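# Seat the bearing ring onto the upright journal's shoulder

## Task

Put the bearing ring around the vertical journal and push it fully down until it sits on the journal's shoulder; letting the ring fall may count as failure.

## Robot and tools

Robot: two arms, left_arm and right_arm, each with a parallel two-finger gripper. Calibrated base places in the scene frame: left_arm at (-0.007, +0.250, 0) m, right_arm at (+0.042, -0.340, 0) m, both turned only slightly about z.

Frame: every pose, velocity and target uses the scene frame. Its origin is at table-top height, halfway between the nominal bases; +z points up, +x points out over the table, and left_arm is on the +y side (arm names do not match image left/right). A gripper's fingers point along its own +z and separate along its own y. end_effector_position is the spot between the finger pads, roughly 1 cm short of the tips. Reported hand positions and orientations may be off by a few cm, more when the arm reaches far.

execute_actions(actions, cameras): actions is a list of actions; each action is a table of 1 to 15 rows, one row per control step (1/30 s); if fewer than 15 rows are given, the last row is held for the remaining steps. Each row has 14 numbers in [-1, 1]: dx, dy, dz, rx, ry, rz, opening for left_arm, then the same seven for right_arm, always all 14 even when one arm is idle. dx..rz are offsets, not poses: measured along scene axes from that arm's Hand target as it was when the action began (every row refers to that same start, not to the row before). rx, ry, rz form one rotation vector, turning about the Hand target position. Scale: 1.0 equals 0.6 m or 180 degrees. Because each new action starts from the current Hand target, sending the same offset twice moves twice. opening is absolute: +1 fully open (0.094 m), -1 closed. An empty actions list just returns state and images. cameras picks images: omit, null or ["all"] for all, [] for none; names are cam_high, cam_low, cam_left_wrist, cam_right_wrist (each 672x504); an unknown name voids the call.

move(target, speed, blend, opening_speed, blocking, cameras): drives each gripper in a straight line toward its target. target is one 14-number row laid out as above, or a list of up to 15 such rows; every row is an offset from the Hand targets at the move's start, not from the previous row. speed: top path speed in m/s, 0.002 to 2.9, default 0.25 (rotation up to twice that in rad/s); one value or one per target. blend: corner rounding radius in m for lists, default 0. opening_speed: rate of the commanded opening, per second on the -1..1 scale, at least 0.2; use a slow value when gripping delicately. blocking=false returns after about 0.5 s while the move continues. A whole move is capped at 10 s. Moves do not avoid obstacles or the other arm; faster moves lag, stray and hit harder, and aiming far past a contact presses harder. The result adds a move: line giving the ending (done, off_target, moving, held, fault) and limits (paced = pose clipped, held = steps withheld). An arm not named in the ending is done, i.e. resting within 10 mm and 2 degrees. Neither done nor off_target tells you about contact.

wait(seconds 0 to 10): lets time pass holding last commands; a running move keeps going. stop(): brakes a running move. zoom_image(camera, region [x0, y0, x1, y1] in pixels, at most 504x504): closer look at that camera's latest image. read_manual(section): licence texts only. finished_scene(scene): ends the current scene, given its number; irreversible, so call it only once the ring sits on the shoulder and stays there with the robot clear.

Results: each gripper's end_effector_position (m) and end_effector_quat_wxyz; Hand target (your last commanded pose after clipping, base for the next offsets); Tool commands; Joint positions (last entry is the measured finger opening in m); grip_measured (opening on the command scale, reads up to about 2.7 mm wide when empty; under a firm squeeze it reads a bit below the part's width); grip_effort_nm (motor effort, negative closing, not a pad force, never quite zero); Joint velocities ("within noise" means still); joint torques (include arm weight; joints 1 to 3 wrap past ±28 N m and flip sign). Action calls also list some per-step hand positions.

Behaviour to expect: orientation commands are clipped to 40 degrees from the measured one each step. Friction and weight often leave a gripper a centimetre or so short of its target; an all-zero action re-requests it, otherwise send the remaining gap as a new offset. An arm blocked by an object keeps pushing; to release it, send zeros for its six pose numbers or command a target back beyond the gripper. Sending 0 as an opening is a real command, so repeat the current opening to leave a gripper unchanged. The fingers go where grip_measured would read your number, so to grasp command about 0.05 below the touch reading (0.11 or more for small round parts); to release, command well above grip_measured.

Avoid: dropping the ring or releasing it while it moves; anything leaving the table; fast impacts, slams or heavy pressing; arms or grippers squeezing or striking each other (can end the scene); paths passing near an arm's own base (go around); long stretched or stalled pushes, which heat motors (MOTOR HOT at 75 °C, the arm folds and idles at 90 °C, it drops at 100 °C). A wrist camera cable touching something counts as contact. Loose objects may occasionally get a small push.

Each tool is called after "Call:" in YAML: its name, and indented under it one key for each argument.

## Session

Call:
execute_actions:
  actions: []

Scene clock: 0.00 s.
left_arm: end_effector_position=(+0.4196, +0.2525, +0.0827) grip_measured=+1.000 grip_effort_nm=n/a end_effector_quat_wxyz=(+0.574, -0.046, +0.815, +0.066) | right_arm: end_effector_position=(+0.4599, -0.3578, +0.0938) grip_measured=+1.000 grip_effort_nm=n/a end_effector_quat_wxyz=(+0.604, +0.079, +0.787, -0.099)
Joint positions: left_arm=[-0.067 1.729 0.481 0.898 -0.257 -0.036 0.094] | right_arm=[0.062 1.741 0.428 1.044 0.351 0.033 0.094]
Joint velocities: within noise
Joint torques (N m): no reading
Heat: left arm: 39 °C; right arm: 35 °C.
Hand target: left_arm +0.4192, +0.2527, +0.0814; +0.571, -0.047, +0.817, +0.067 | right_arm +0.4631, -0.3578, +0.1032; +0.615, +0.081, +0.778, -0.097
Tool commands: left_gripper/opening=+1.0 right_gripper/opening=+1.0

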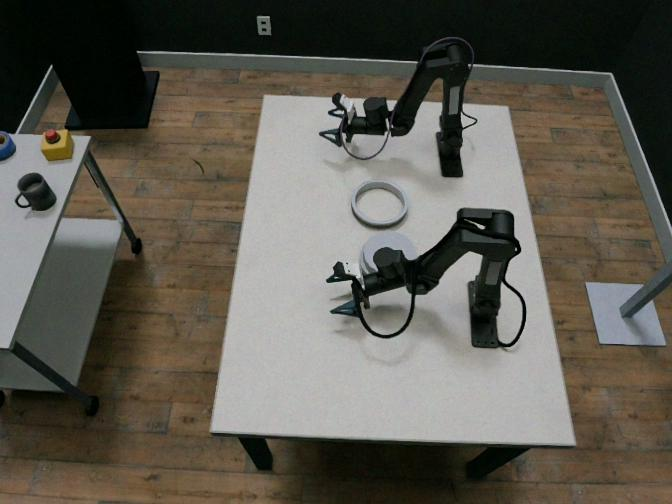

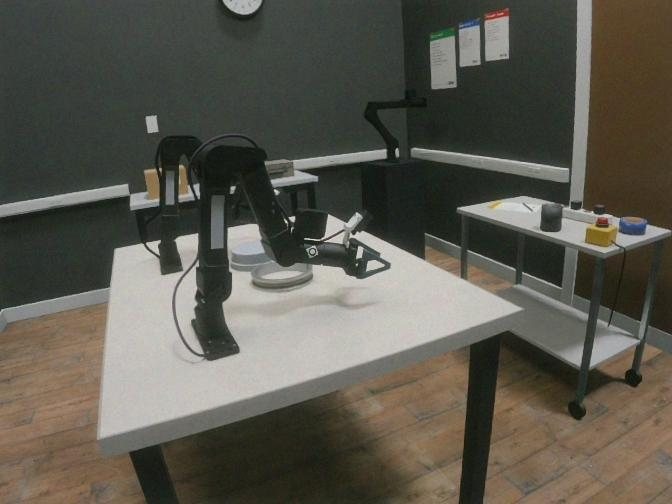

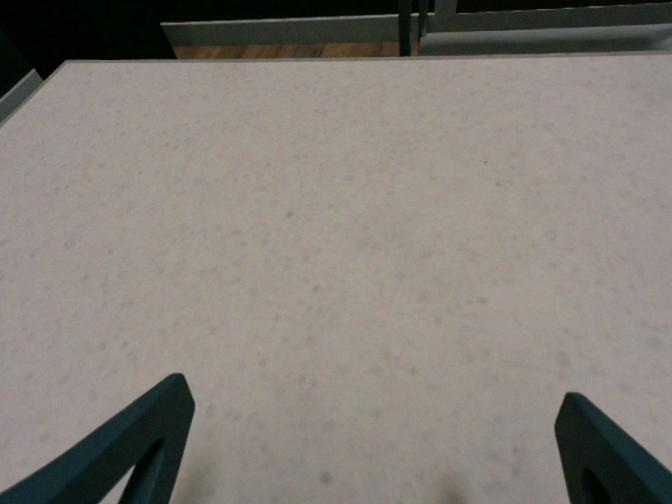

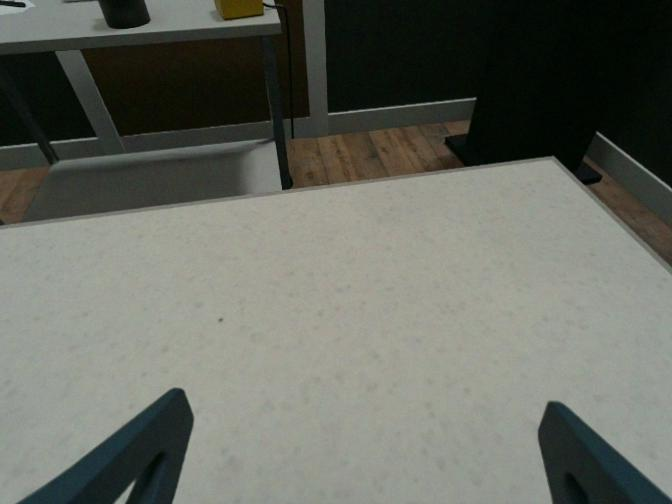

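Call:
zoom_image:
  camera: "cam_high"
  region: [310, 160, 450, 300]

Call:
zoom_image:
  camera: "cam_low"
  region: [200, 220, 340, 300]

Scaled by 3.600 from the camera's 672x504 image, which has a finer 960x720 frame.

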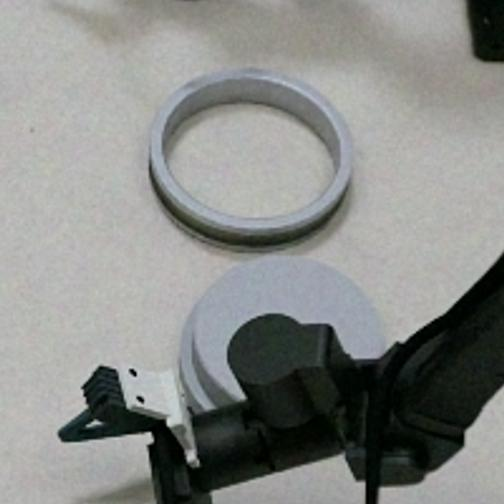

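Scaled by 3.600 from the camera's 672x504 image, which has a finer 960x720 frame.

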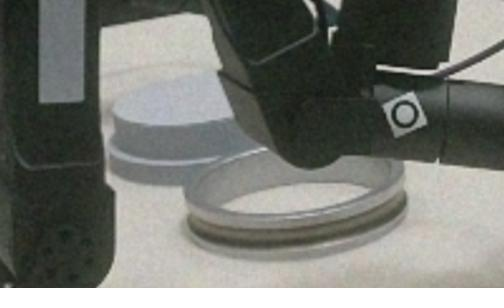

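Call:
move:
  target: [-0.2,0.05,0.28,-0.045,0.387,-0.032,1,-0.27,0,0.245,0.067,0.423,0.056,1]

Call:
zoom_image:
  camera: "cam_high"
  region: [310, 150, 450, 290]

Scene clock: 31.83 s.
left_arm: end_effector_position=(+0.3058, +0.2836, +0.2439) grip_measured=+1.000 grip_effort_nm=0.017 end_effector_quat_wxyz=(+0.104, -0.001, +0.994, +0.016) | right_arm: end_effector_position=(+0.3068, -0.3583, +0.2421) grip_measured=+1.000 grip_effort_nm=-0.012 end_effector_quat_wxyz=(+0.093, +0.001, +0.996, -0.010)
Joint positions: left_arm=[0.134 1.622 1.809 -1.547 -0.01 0.098 0.094] | right_arm=[-0.107 1.459 1.65 -1.575 0.008 -0.067 0.094]
Joint velocities: within noise
Joint torques (N m): left_arm=[0.38 -7.47 5.85 0.53 0.07 0.11] | right_arm=[-0.53 -8.79 6.84 0.73 -0.06 -0.02]
Heat: left arm: 41 °C; right arm: 36 °C.
Hand target: left_arm +0.2992, +0.2827, +0.2495; +0.001, +0.001, +1.000, +0.000 | right_arm +0.3012, -0.3579, +0.2502; +0.001, +0.000, +1.000, +0.000
Off the commanded pose: left_arm 0.009 m, 12 deg | right_arm 0.010 m, 11 deg.
joint sent to its limit (left arm) — joint 4 (wrist pitch), lower limit. The joint targets are off in orientation, not in position.
joint sent to its limit (right arm) — joint 4 (wrist pitch), lower limit. The joint targets are off in orientation, not in position.
move: off_target (left_arm, right_arm)

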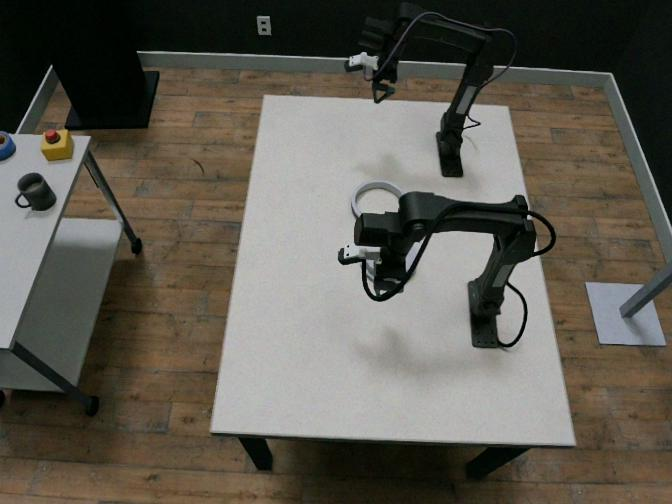

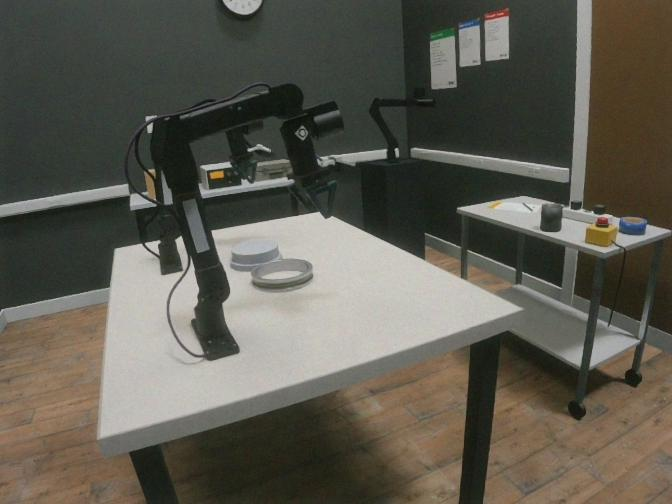

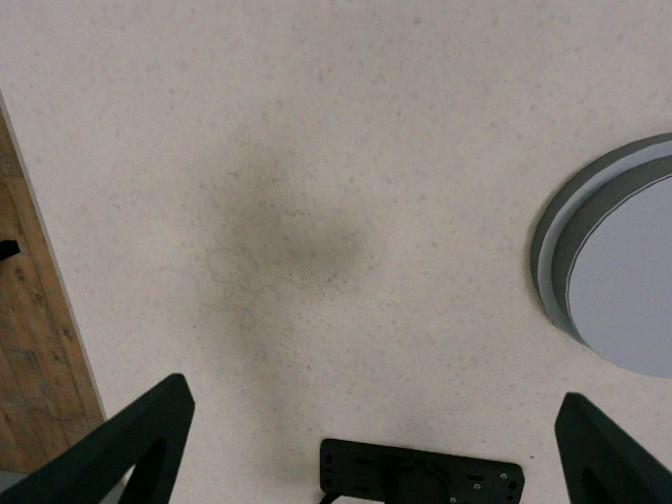

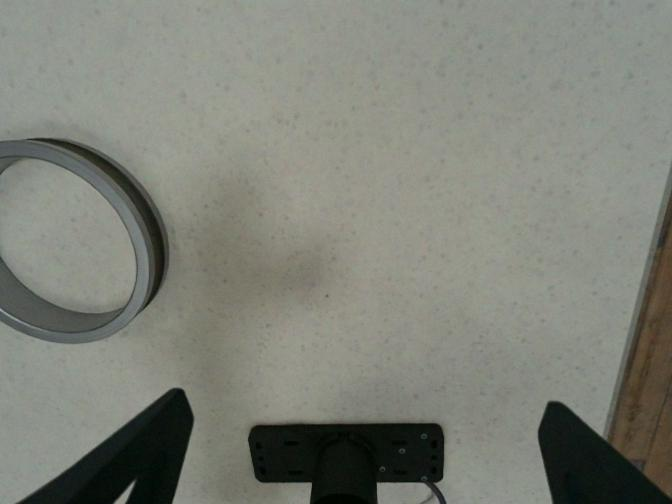

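Scaled by 3.600 from the camera's 672x504 image, which has a finer 960x720 frame.

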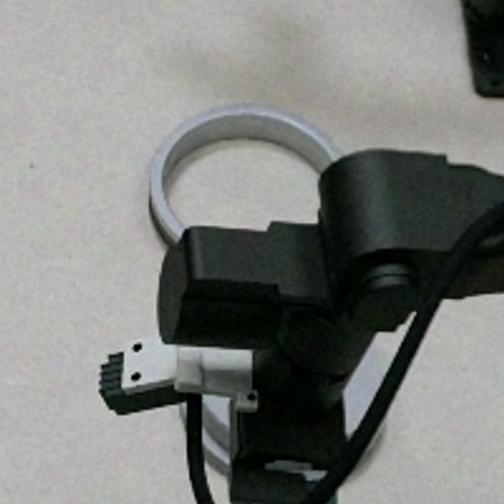

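Call:
zoom_image:
  camera: "cam_low"
  region: [220, 230, 320, 300]

Call:
zoom_image:
  camera: "cam_right_wrist"
  region: [0, 110, 200, 360]

Call:
zoom_image:
  camera: "cam_left_wrist"
  region: [510, 120, 671, 390]

Scaled by 5.040 from the camera's 672x504 image, which has a finer 960x720 frame.

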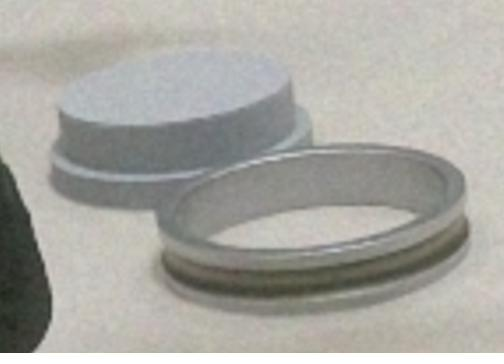

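Scaled by 2.016 from the camera's 672x504 image, which has a finer 960x720 frame.

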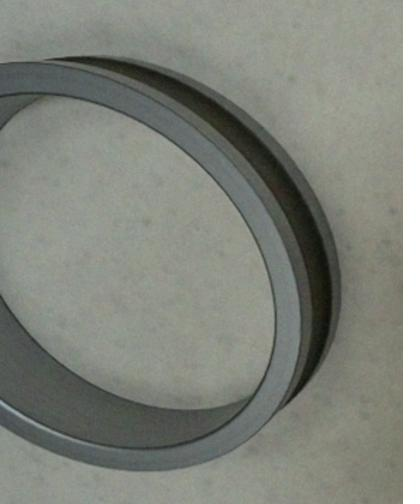

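Scaled by 1.867 from the camera's 672x504 image, which has a finer 960x720 frame.

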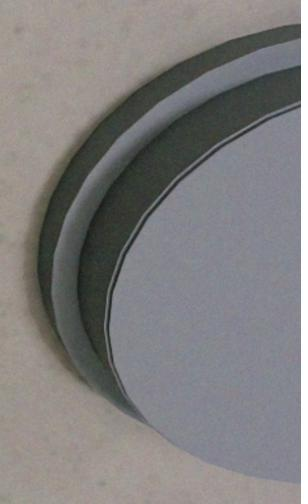

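Call:
move:
  target: [0.03,-0.18,0.05,0,0,0,1,-0.037,0.283,-0.2,0,0,0,-0.1]

Scene clock: 110.17 s.
left_arm: end_effector_position=(+0.3173, +0.1760, +0.2795) grip_measured=+1.000 grip_effort_nm=0.022 end_effector_quat_wxyz=(+0.163, +0.005, +0.986, -0.032) | right_arm: end_effector_position=(+0.2753, -0.1903, +0.1321) grip_measured=-0.098 grip_effort_nm=-0.105 end_effector_quat_wxyz=(-0.004, -0.002, +1.000, -0.002)
Joint positions: left_arm=[-0.196 1.634 1.946 -1.549 -0.01 -0.219 0.094] | right_arm=[0.526 1.599 1.351 -1.331 -0.001 0.561 0.042]
Joint velocities: within noise
Joint torques (N m): left_arm=[-0.16 -4.79 7.09 0.75 0.04 -0.09] | right_arm=[0.08 -7.24 7.08 0.64 0.02 0.05]
Heat: left arm: 40 °C; right arm: 36 °C.
Hand target: left_arm +0.3173, +0.1748, +0.2796; +0.001, +0.001, +1.000, +0.000 | right_arm +0.2789, -0.1881, +0.1302; +0.001, +0.000, +1.000, +0.000
Off the commanded pose: left_arm 0.001 m, 19 deg | right_arm 0.005 m, 1 deg.
joint sent to its limit (left arm) — joint 4 (wrist pitch), lower limit. The joint targets are off in orientation, not in position.
move: off_target (left_arm)

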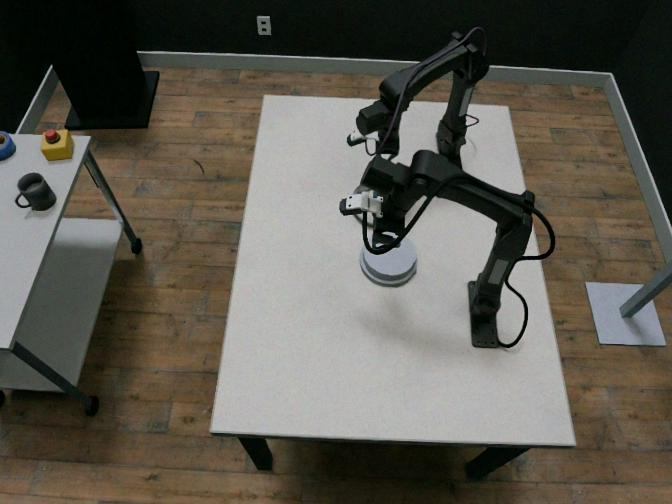

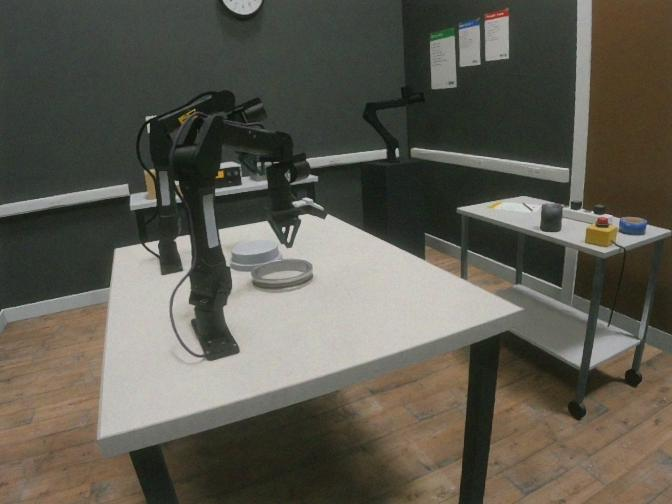

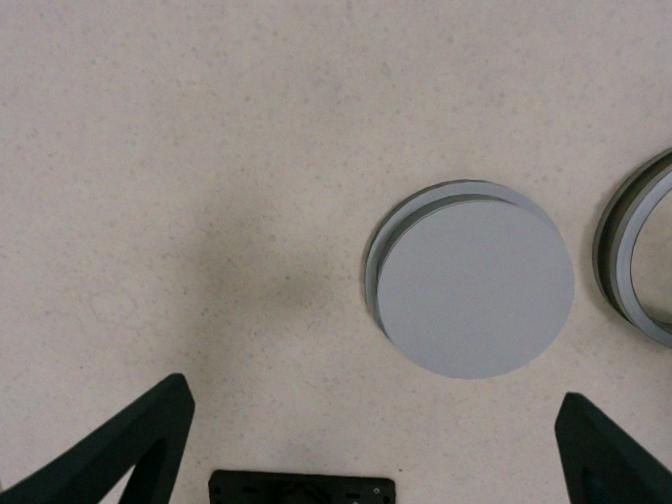

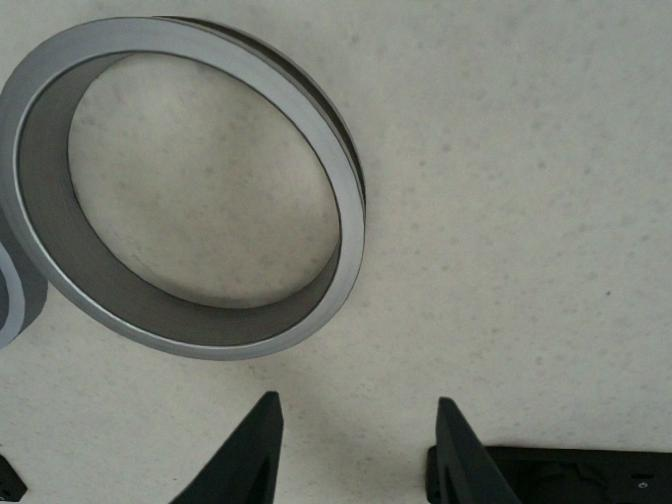

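Call:
move:
  target: [0,0,0,0,0,0,1,-0.009,0.01,-0.12,0,0,0,-0.1]

Call:
zoom_image:
  camera: "cam_right_wrist"
  region: [200, 300, 500, 504]

Scene clock: 132.20 s.
left_arm: end_effector_position=(+0.3173, +0.1760, +0.2795) grip_measured=+1.000 grip_effort_nm=0.022 end_effector_quat_wxyz=(+0.163, +0.005, +0.986, -0.032) | right_arm: end_effector_position=(+0.2714, -0.1844, +0.0621) grip_measured=-0.098 grip_effort_nm=-0.110 end_effector_quat_wxyz=(-0.001, +0.000, +1.000, +0.000)
Joint positions: left_arm=[-0.196 1.634 1.946 -1.549 -0.01 -0.219 0.094] | right_arm=[0.551 1.631 1.103 -1.044 -0.001 0.59 0.042]
Joint velocities: within noise
Joint torques (N m): left_arm=[0.25 -4.86 7.23 0.78 0.03 -0.05] | right_arm=[0.38 -6.84 6.76 0.65 0.02 0.06]
Heat: left arm: 42 °C; right arm: 36 °C.
Hand target: left_arm +0.3173, +0.1748, +0.2796; +0.001, +0.000, +1.000, +0.000 | right_arm +0.2735, -0.1821, +0.0582; +0.001, +0.000, +1.000, +0.000
Off the commanded pose: left_arm 0.001 m, 19 deg | right_arm 0.005 m, 0 deg.
joint sent to its limit (left arm) — joint 4 (wrist pitch), lower limit. The joint targets are off in orientation, not in position.
move: off_target (left_arm)

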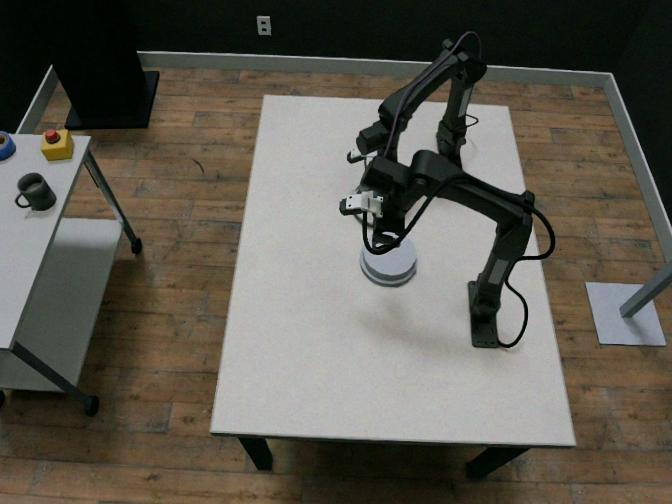

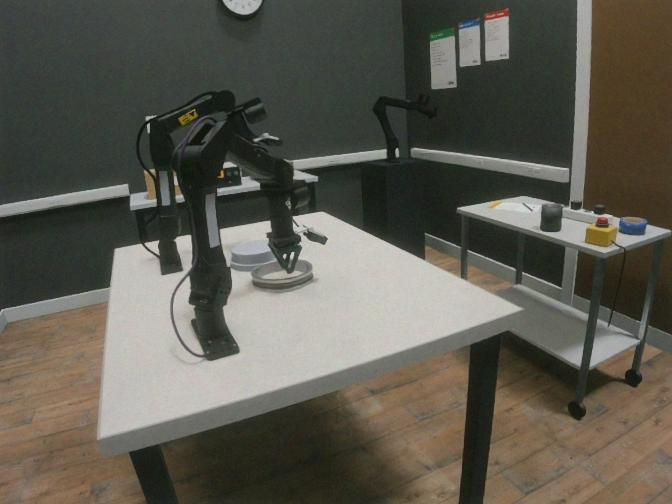

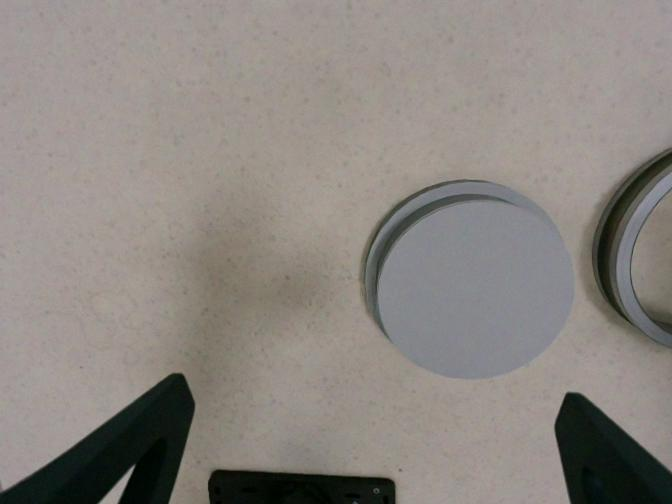

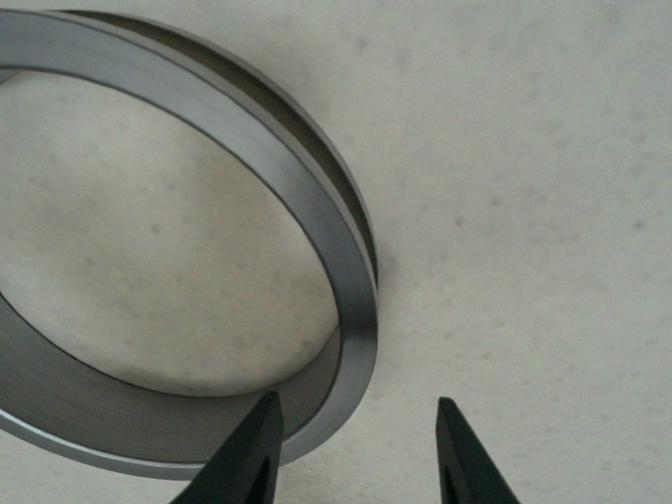

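Scaled by 1.680 from the camera's 672x504 image, which has a finer 960x720 frame.

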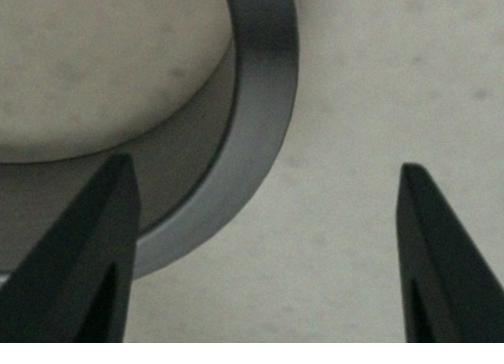

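Call:
move:
  target: [0,0,0,0,0,0,1,0.010,0.002,-0.04,0,0,0,-0.2]
  speed: 0.08

Call:
zoom_image:
  camera: "cam_low"
  region: [220, 210, 340, 300]

Call:
zoom_image:
  camera: "cam_right_wrist"
  region: [200, 300, 500, 504]

Scene clock: 152.13 s.
left_arm: end_effector_position=(+0.3173, +0.1760, +0.2795) grip_measured=+1.000 grip_effort_nm=0.022 end_effector_quat_wxyz=(+0.163, +0.005, +0.986, -0.032) | right_arm: end_effector_position=(+0.2768, -0.1808, +0.0390) grip_measured=-0.198 grip_effort_nm=-0.110 end_effector_quat_wxyz=(+0.001, +0.000, +1.000, +0.001)
Joint positions: left_arm=[-0.196 1.634 1.946 -1.549 -0.01 -0.219 0.094] | right_arm=[0.551 1.682 1.062 -0.949 -0.001 0.59 0.038]
Joint velocities: within noise
Joint torques (N m): left_arm=[0.2 -4.85 7.17 0.79 0.02 -0.05] | right_arm=[-0.44 -7.06 6.46 0.66 0.02 -0.03]
Heat: left arm: 42 °C; right arm: 37 °C.
Hand target: left_arm +0.3173, +0.1748, +0.2796; +0.001, +0.001, +1.000, +0.000 | right_arm +0.2794, -0.1809, +0.0342; +0.000, +0.000, +1.000, +0.000
Off the commanded pose: left_arm 0.001 m, 19 deg | right_arm 0.006 m, 0 deg.
joint sent to its limit (left arm) — joint 4 (wrist pitch), lower limit. The joint targets are off in orientation, not in position.
move: off_target (left_arm)

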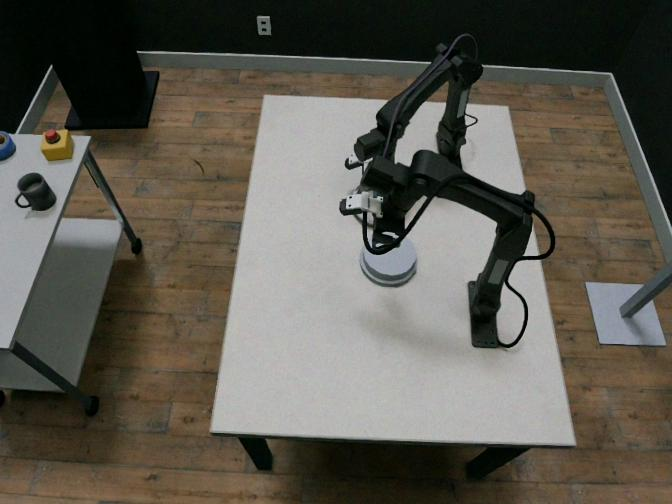

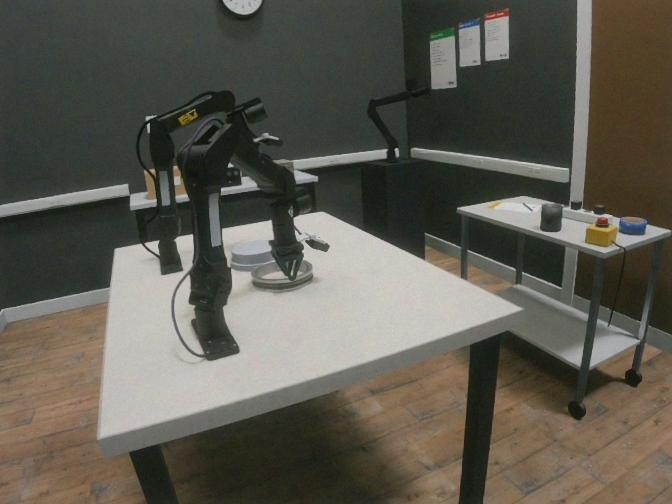

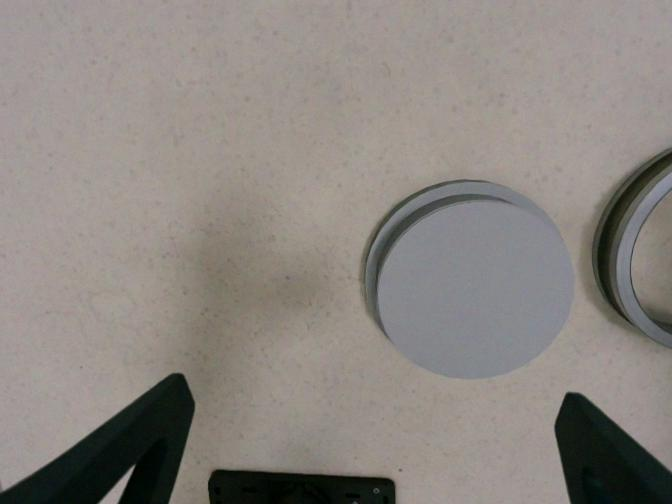

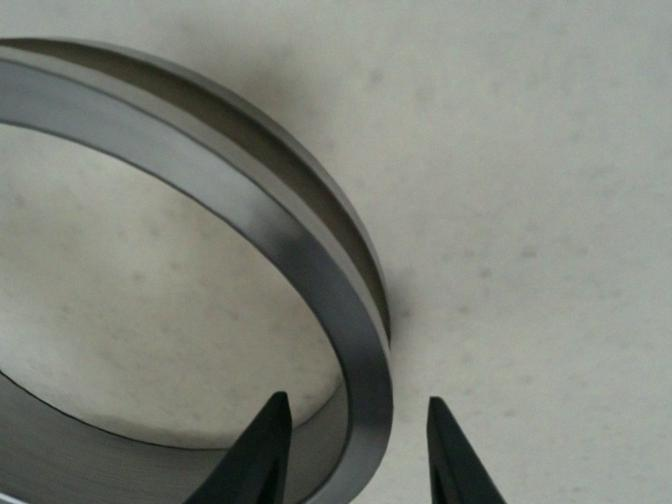

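Scaled by 4.200 from the camera's 672x504 image, which has a finer 960x720 frame.

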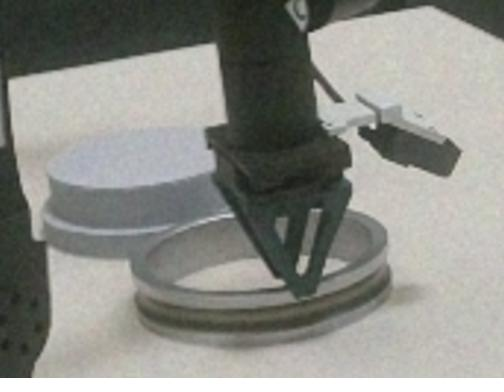

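Scaled by 1.680 from the camera's 672x504 image, which has a finer 960x720 frame.

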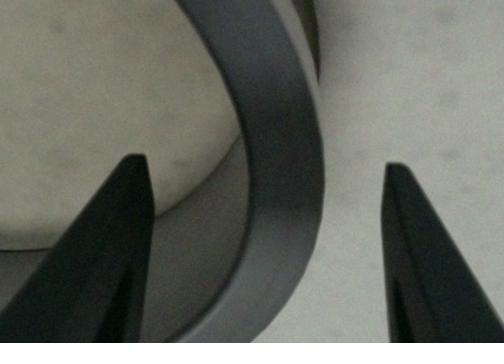

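Call:
move:
  target: [0,0,0,0,0,0,1,0,-0.004,-0.01,0,0,0,-0.3]
  speed: 0.05
  cameras: []

Call:
move:
  target: [0,0,0,0,0,0,1,0,0,0,0,0,0,-0.95]
  opening_speed: 0.2

Call:
zoom_image:
  camera: "cam_low"
  region: [220, 210, 340, 300]

Scene clock: 163.43 s.
left_arm: end_effector_position=(+0.3173, +0.1760, +0.2795) grip_measured=+1.000 grip_effort_nm=0.022 end_effector_quat_wxyz=(+0.163, +0.005, +0.986, -0.032) | right_arm: end_effector_position=(+0.2777, -0.1823, +0.0348) grip_measured=-0.298 grip_effort_nm=-0.115 end_effector_quat_wxyz=(+0.003, +0.000, +1.000, +0.003)
Joint positions: left_arm=[-0.196 1.634 1.946 -1.549 -0.01 -0.219 0.094] | right_arm=[0.545 1.682 1.044 -0.923 -0.001 0.585 0.033]
Joint velocities: within noise
Joint torques (N m): left_arm=[-0.02 -4.81 7.04 0.77 0.03 -0.03] | right_arm=[-0.51 -6.61 6.26 0.7 0.02 -0.04]
Heat: left arm: 42 °C; right arm: 37 °C.
Hand target: left_arm +0.3173, +0.1748, +0.2796; +0.001, +0.001, +1.000, +0.000 | right_arm +0.2795, -0.1832, +0.0282; +0.001, +0.000, +1.000, +0.000
Off the commanded pose: left_arm 0.001 m, 19 deg | right_arm 0.007 m, 0 deg.
joint sent to its limit (left arm) — joint 4 (wrist pitch), lower limit. The joint targets are off in orientation, not in position.
move: off_target (left_arm)
No camera images: "cameras" was empty.

Scene clock: 166.90 s.
left_arm: end_effector_position=(+0.3173, +0.1760, +0.2795) grip_measured=+1.000 grip_effort_nm=0.017 end_effector_quat_wxyz=(+0.163, +0.005, +0.986, -0.032) | right_arm: end_effector_position=(+0.2784, -0.1830, +0.0348) grip_measured=-0.790 grip_effort_nm=-1.043 end_effector_quat_wxyz=(+0.004, +0.001, +1.000, +0.002)
Joint positions: left_arm=[-0.196 1.634 1.946 -1.549 -0.01 -0.219 0.094] | right_arm=[0.543 1.682 1.044 -0.923 0.001 0.584 0.01]
Joint velocities: within noise
Joint torques (N m): left_arm=[0.09 -4.74 7.2 0.8 0.06 -0.02] | right_arm=[-0.31 -6.64 6.24 0.68 0.01 -0.03]
Heat: left arm: 42 °C; right arm: 37 °C.
Hand target: left_arm +0.3173, +0.1748, +0.2796; +0.001, +0.001, +1.000, +0.000 | right_arm +0.2795, -0.1832, +0.0282; +0.001, +0.000, +1.000, +0.000
Off the commanded pose: left_arm 0.001 m, 19 deg | right_arm 0.007 m, 1 deg.
joint sent to its limit (left arm) — joint 4 (wrist pitch), lower limit. The joint targets are off in orientation, not in position.
move: off_target (left_arm)

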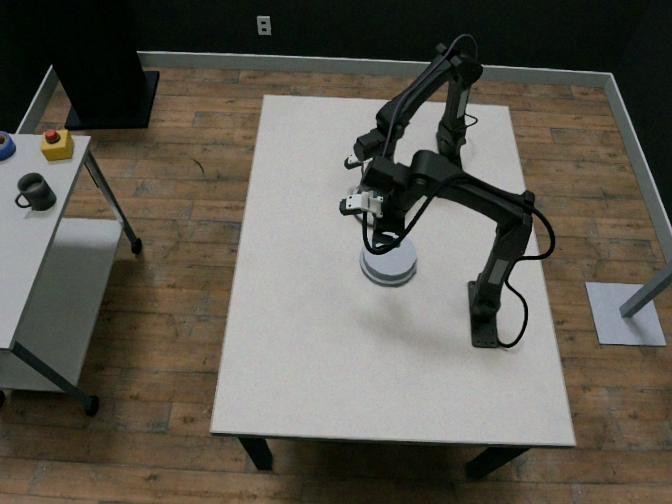

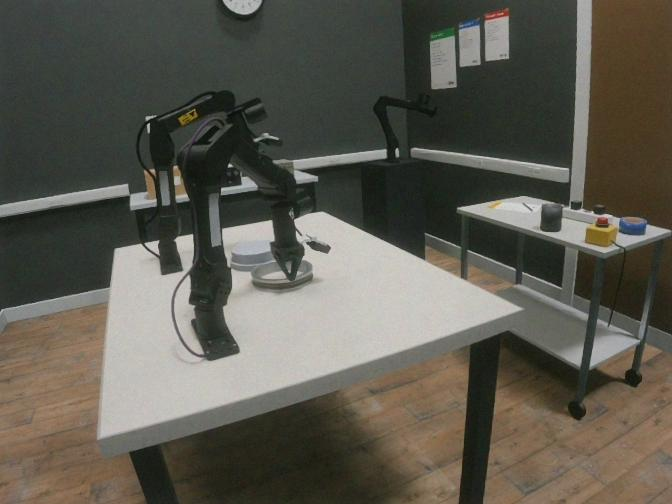

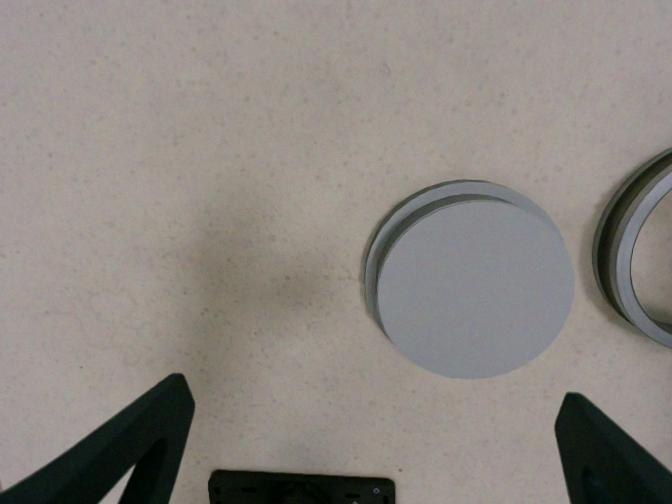

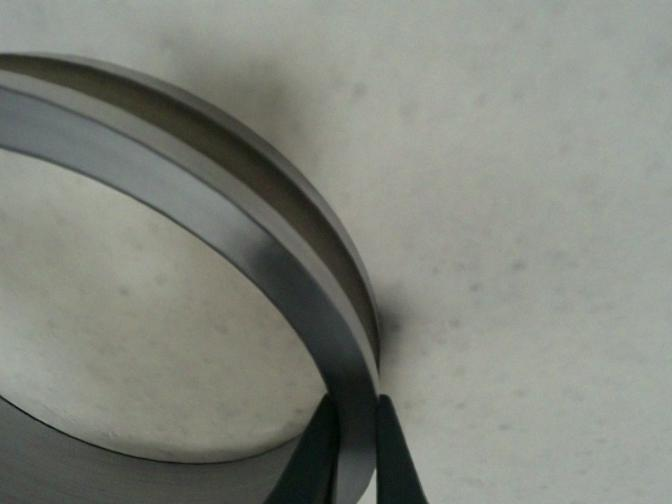

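Scaled by 4.200 from the camera's 672x504 image, which has a finer 960x720 frame.

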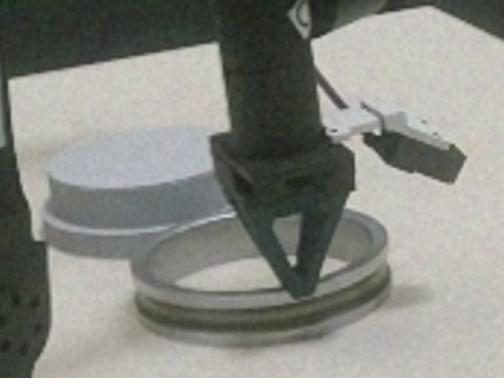

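Call:
move:
  target: [0,0,0,0,0,0,1,0,0,0.05,0,0,0,-0.95]
  speed: 0.05

Call:
zoom_image:
  camera: "cam_low"
  region: [220, 210, 340, 300]

Scene clock: 173.43 s.
left_arm: end_effector_position=(+0.3173, +0.1760, +0.2795) grip_measured=+1.000 grip_effort_nm=0.022 end_effector_quat_wxyz=(+0.163, +0.005, +0.986, -0.032) | right_arm: end_effector_position=(+0.2713, -0.1863, +0.0401) grip_measured=-0.792 grip_effort_nm=-1.038 end_effector_quat_wxyz=(-0.014, +0.001, +1.000, -0.006)
Joint positions: left_arm=[-0.196 1.634 1.946 -1.549 -0.01 -0.219 0.094] | right_arm=[0.543 1.682 1.066 -0.984 -0.006 0.585 0.01]
Joint velocities: within noise
Joint torques (N m): left_arm=[0.06 -4.79 7.12 0.77 0.05 -0.07] | right_arm=[-0.28 -10.66 11.47 0.03 0.06 -0.04]
Heat: left arm: 42 °C; right arm: 37 °C.
Hand target: left_arm +0.3173, +0.1748, +0.2796; +0.001, +0.001, +1.000, +0.000 | right_arm +0.2794, -0.1832, +0.0582; +0.001, +0.000, +1.000, +0.000
Off the commanded pose: left_arm 0.001 m, 19 deg | right_arm 0.020 m, 2 deg.
joint sent to its limit (left arm) — joint 4 (wrist pitch), lower limit. The joint targets are off in orientation, not in position.
move: off_target (left_arm, right_arm)

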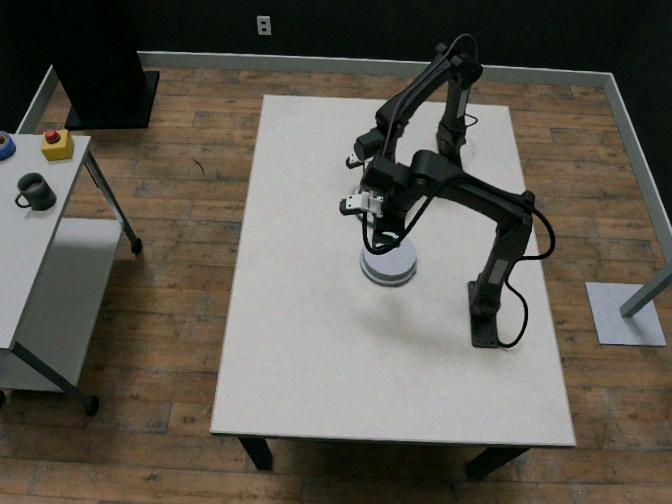

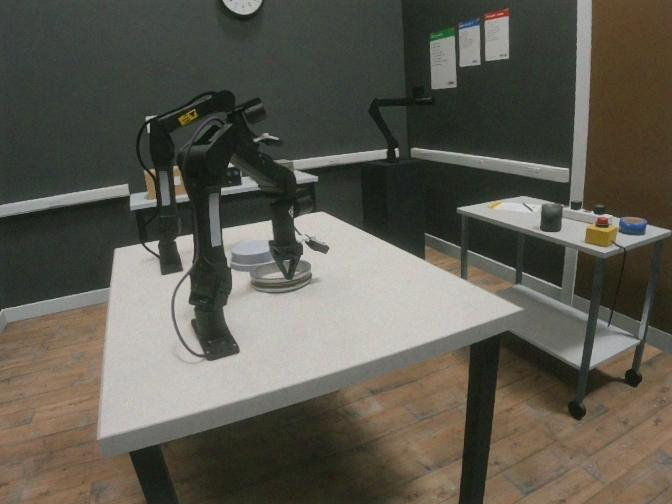

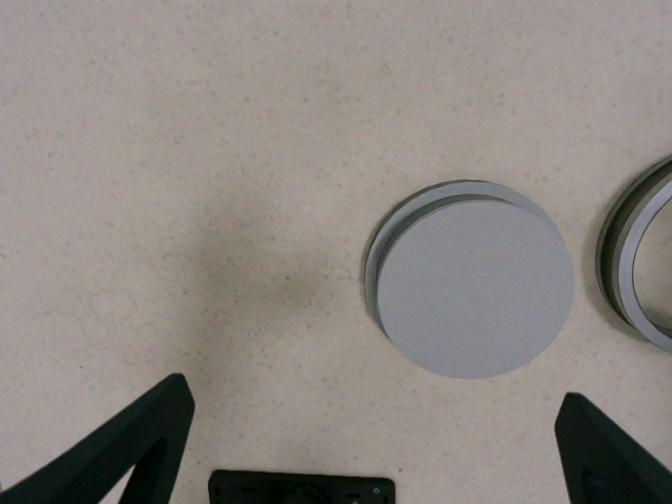

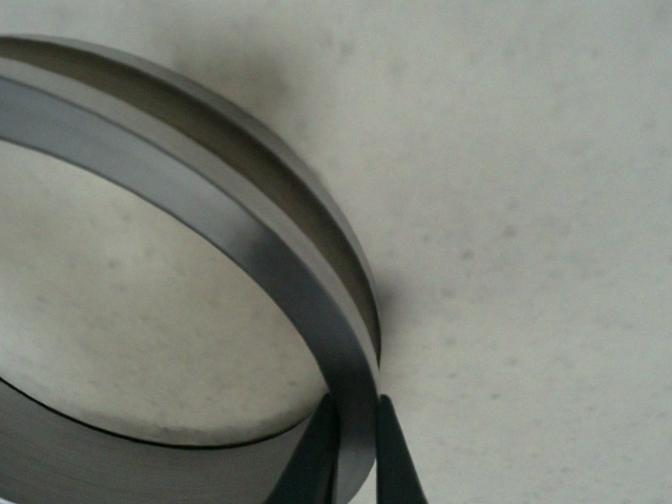

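Scaled by 4.200 from the camera's 672x504 image, which has a finer 960x720 frame.

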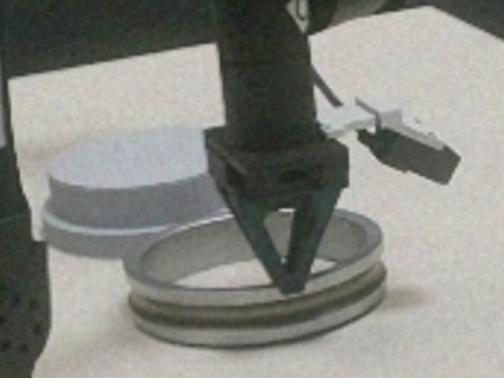

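Call:
move:
  target: [-0.07,-0.37,-0.2,0,0,0,-0.1,-0.012,-0.004,-0.05,0,0,0,-0.95]
  speed: 0.15

Scene clock: 185.87 s.
left_arm: end_effector_position=(+0.2757, -0.0440, +0.1623) grip_measured=-0.098 grip_effort_nm=-0.071 end_effector_quat_wxyz=(+0.016, +0.003, +1.000, -0.010) | right_arm: end_effector_position=(+0.2702, -0.1870, +0.0345) grip_measured=-0.792 grip_effort_nm=-1.038 end_effector_quat_wxyz=(-0.011, +0.005, +1.000, -0.003)
Joint positions: left_arm=[-0.775 2.108 2.129 -1.555 -0.009 -0.803 0.042] | right_arm=[0.543 1.678 1.037 -0.952 -0.006 0.593 0.01]
Joint velocities: within noise
Joint torques (N m): left_arm=[-0.09 -8.87 7.42 0.2 0.02 -0.08] | right_arm=[0.4 -8.49 4.16 0.95 0.07 -0.06]
Heat: left arm: 42 °C; right arm: 39 °C.
Hand target: left_arm +0.2751, -0.0473, +0.1596; +0.001, +0.001, +1.000, +0.000 | right_arm +0.2722, -0.1856, +0.0283; +0.001, +0.000, +1.000, +0.000
Off the commanded pose: left_arm 0.004 m, 2 deg | right_arm 0.007 m, 1 deg.
joint sent to its limit (left arm) — joint 4 (wrist pitch), lower limit. The joint targets still meet the commanded pose.
move: done

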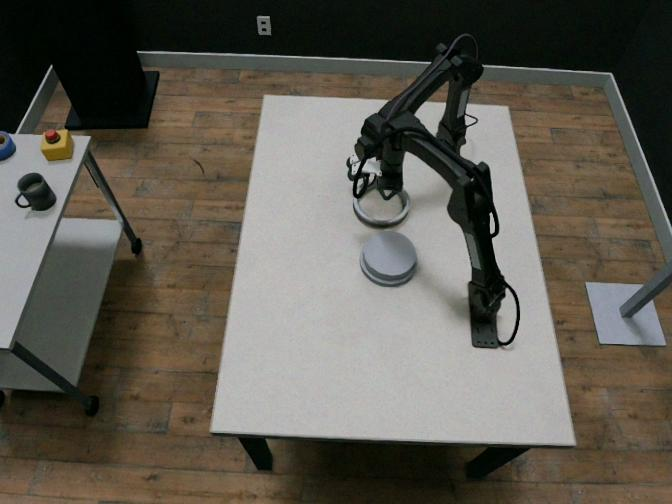

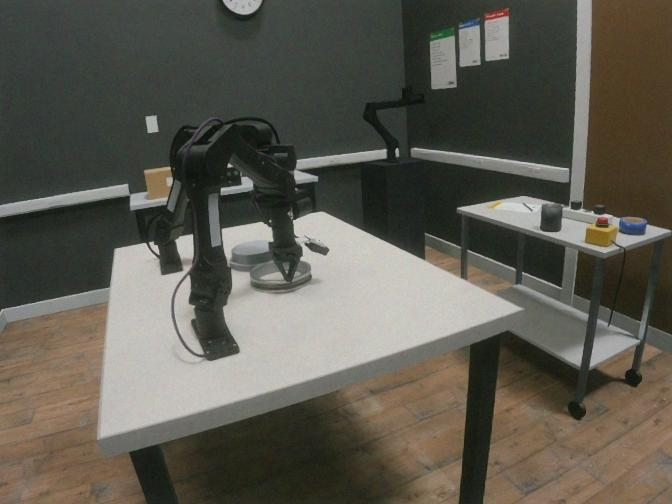

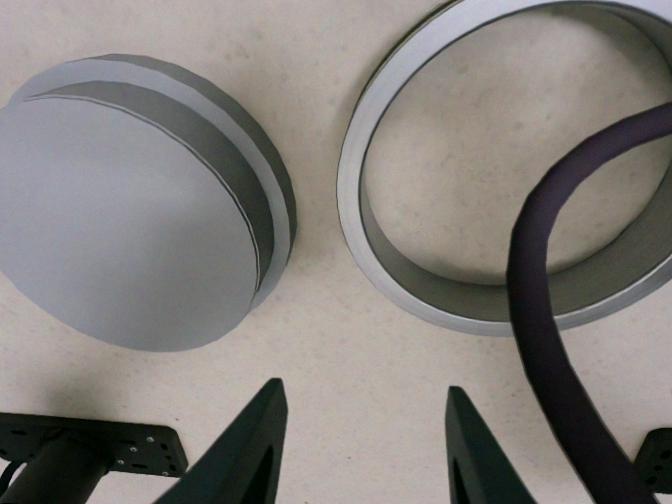

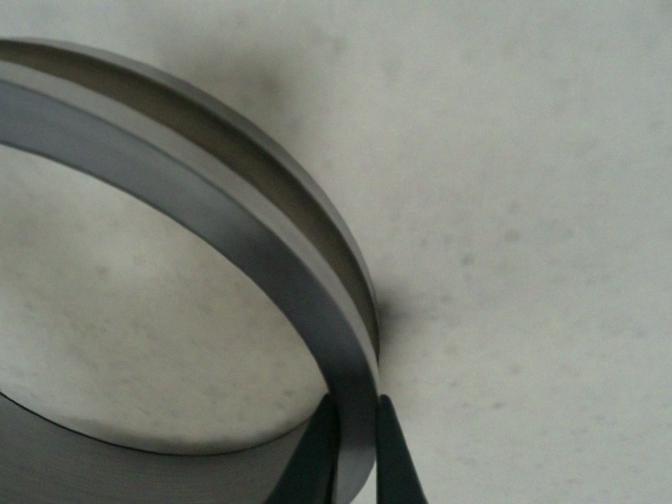

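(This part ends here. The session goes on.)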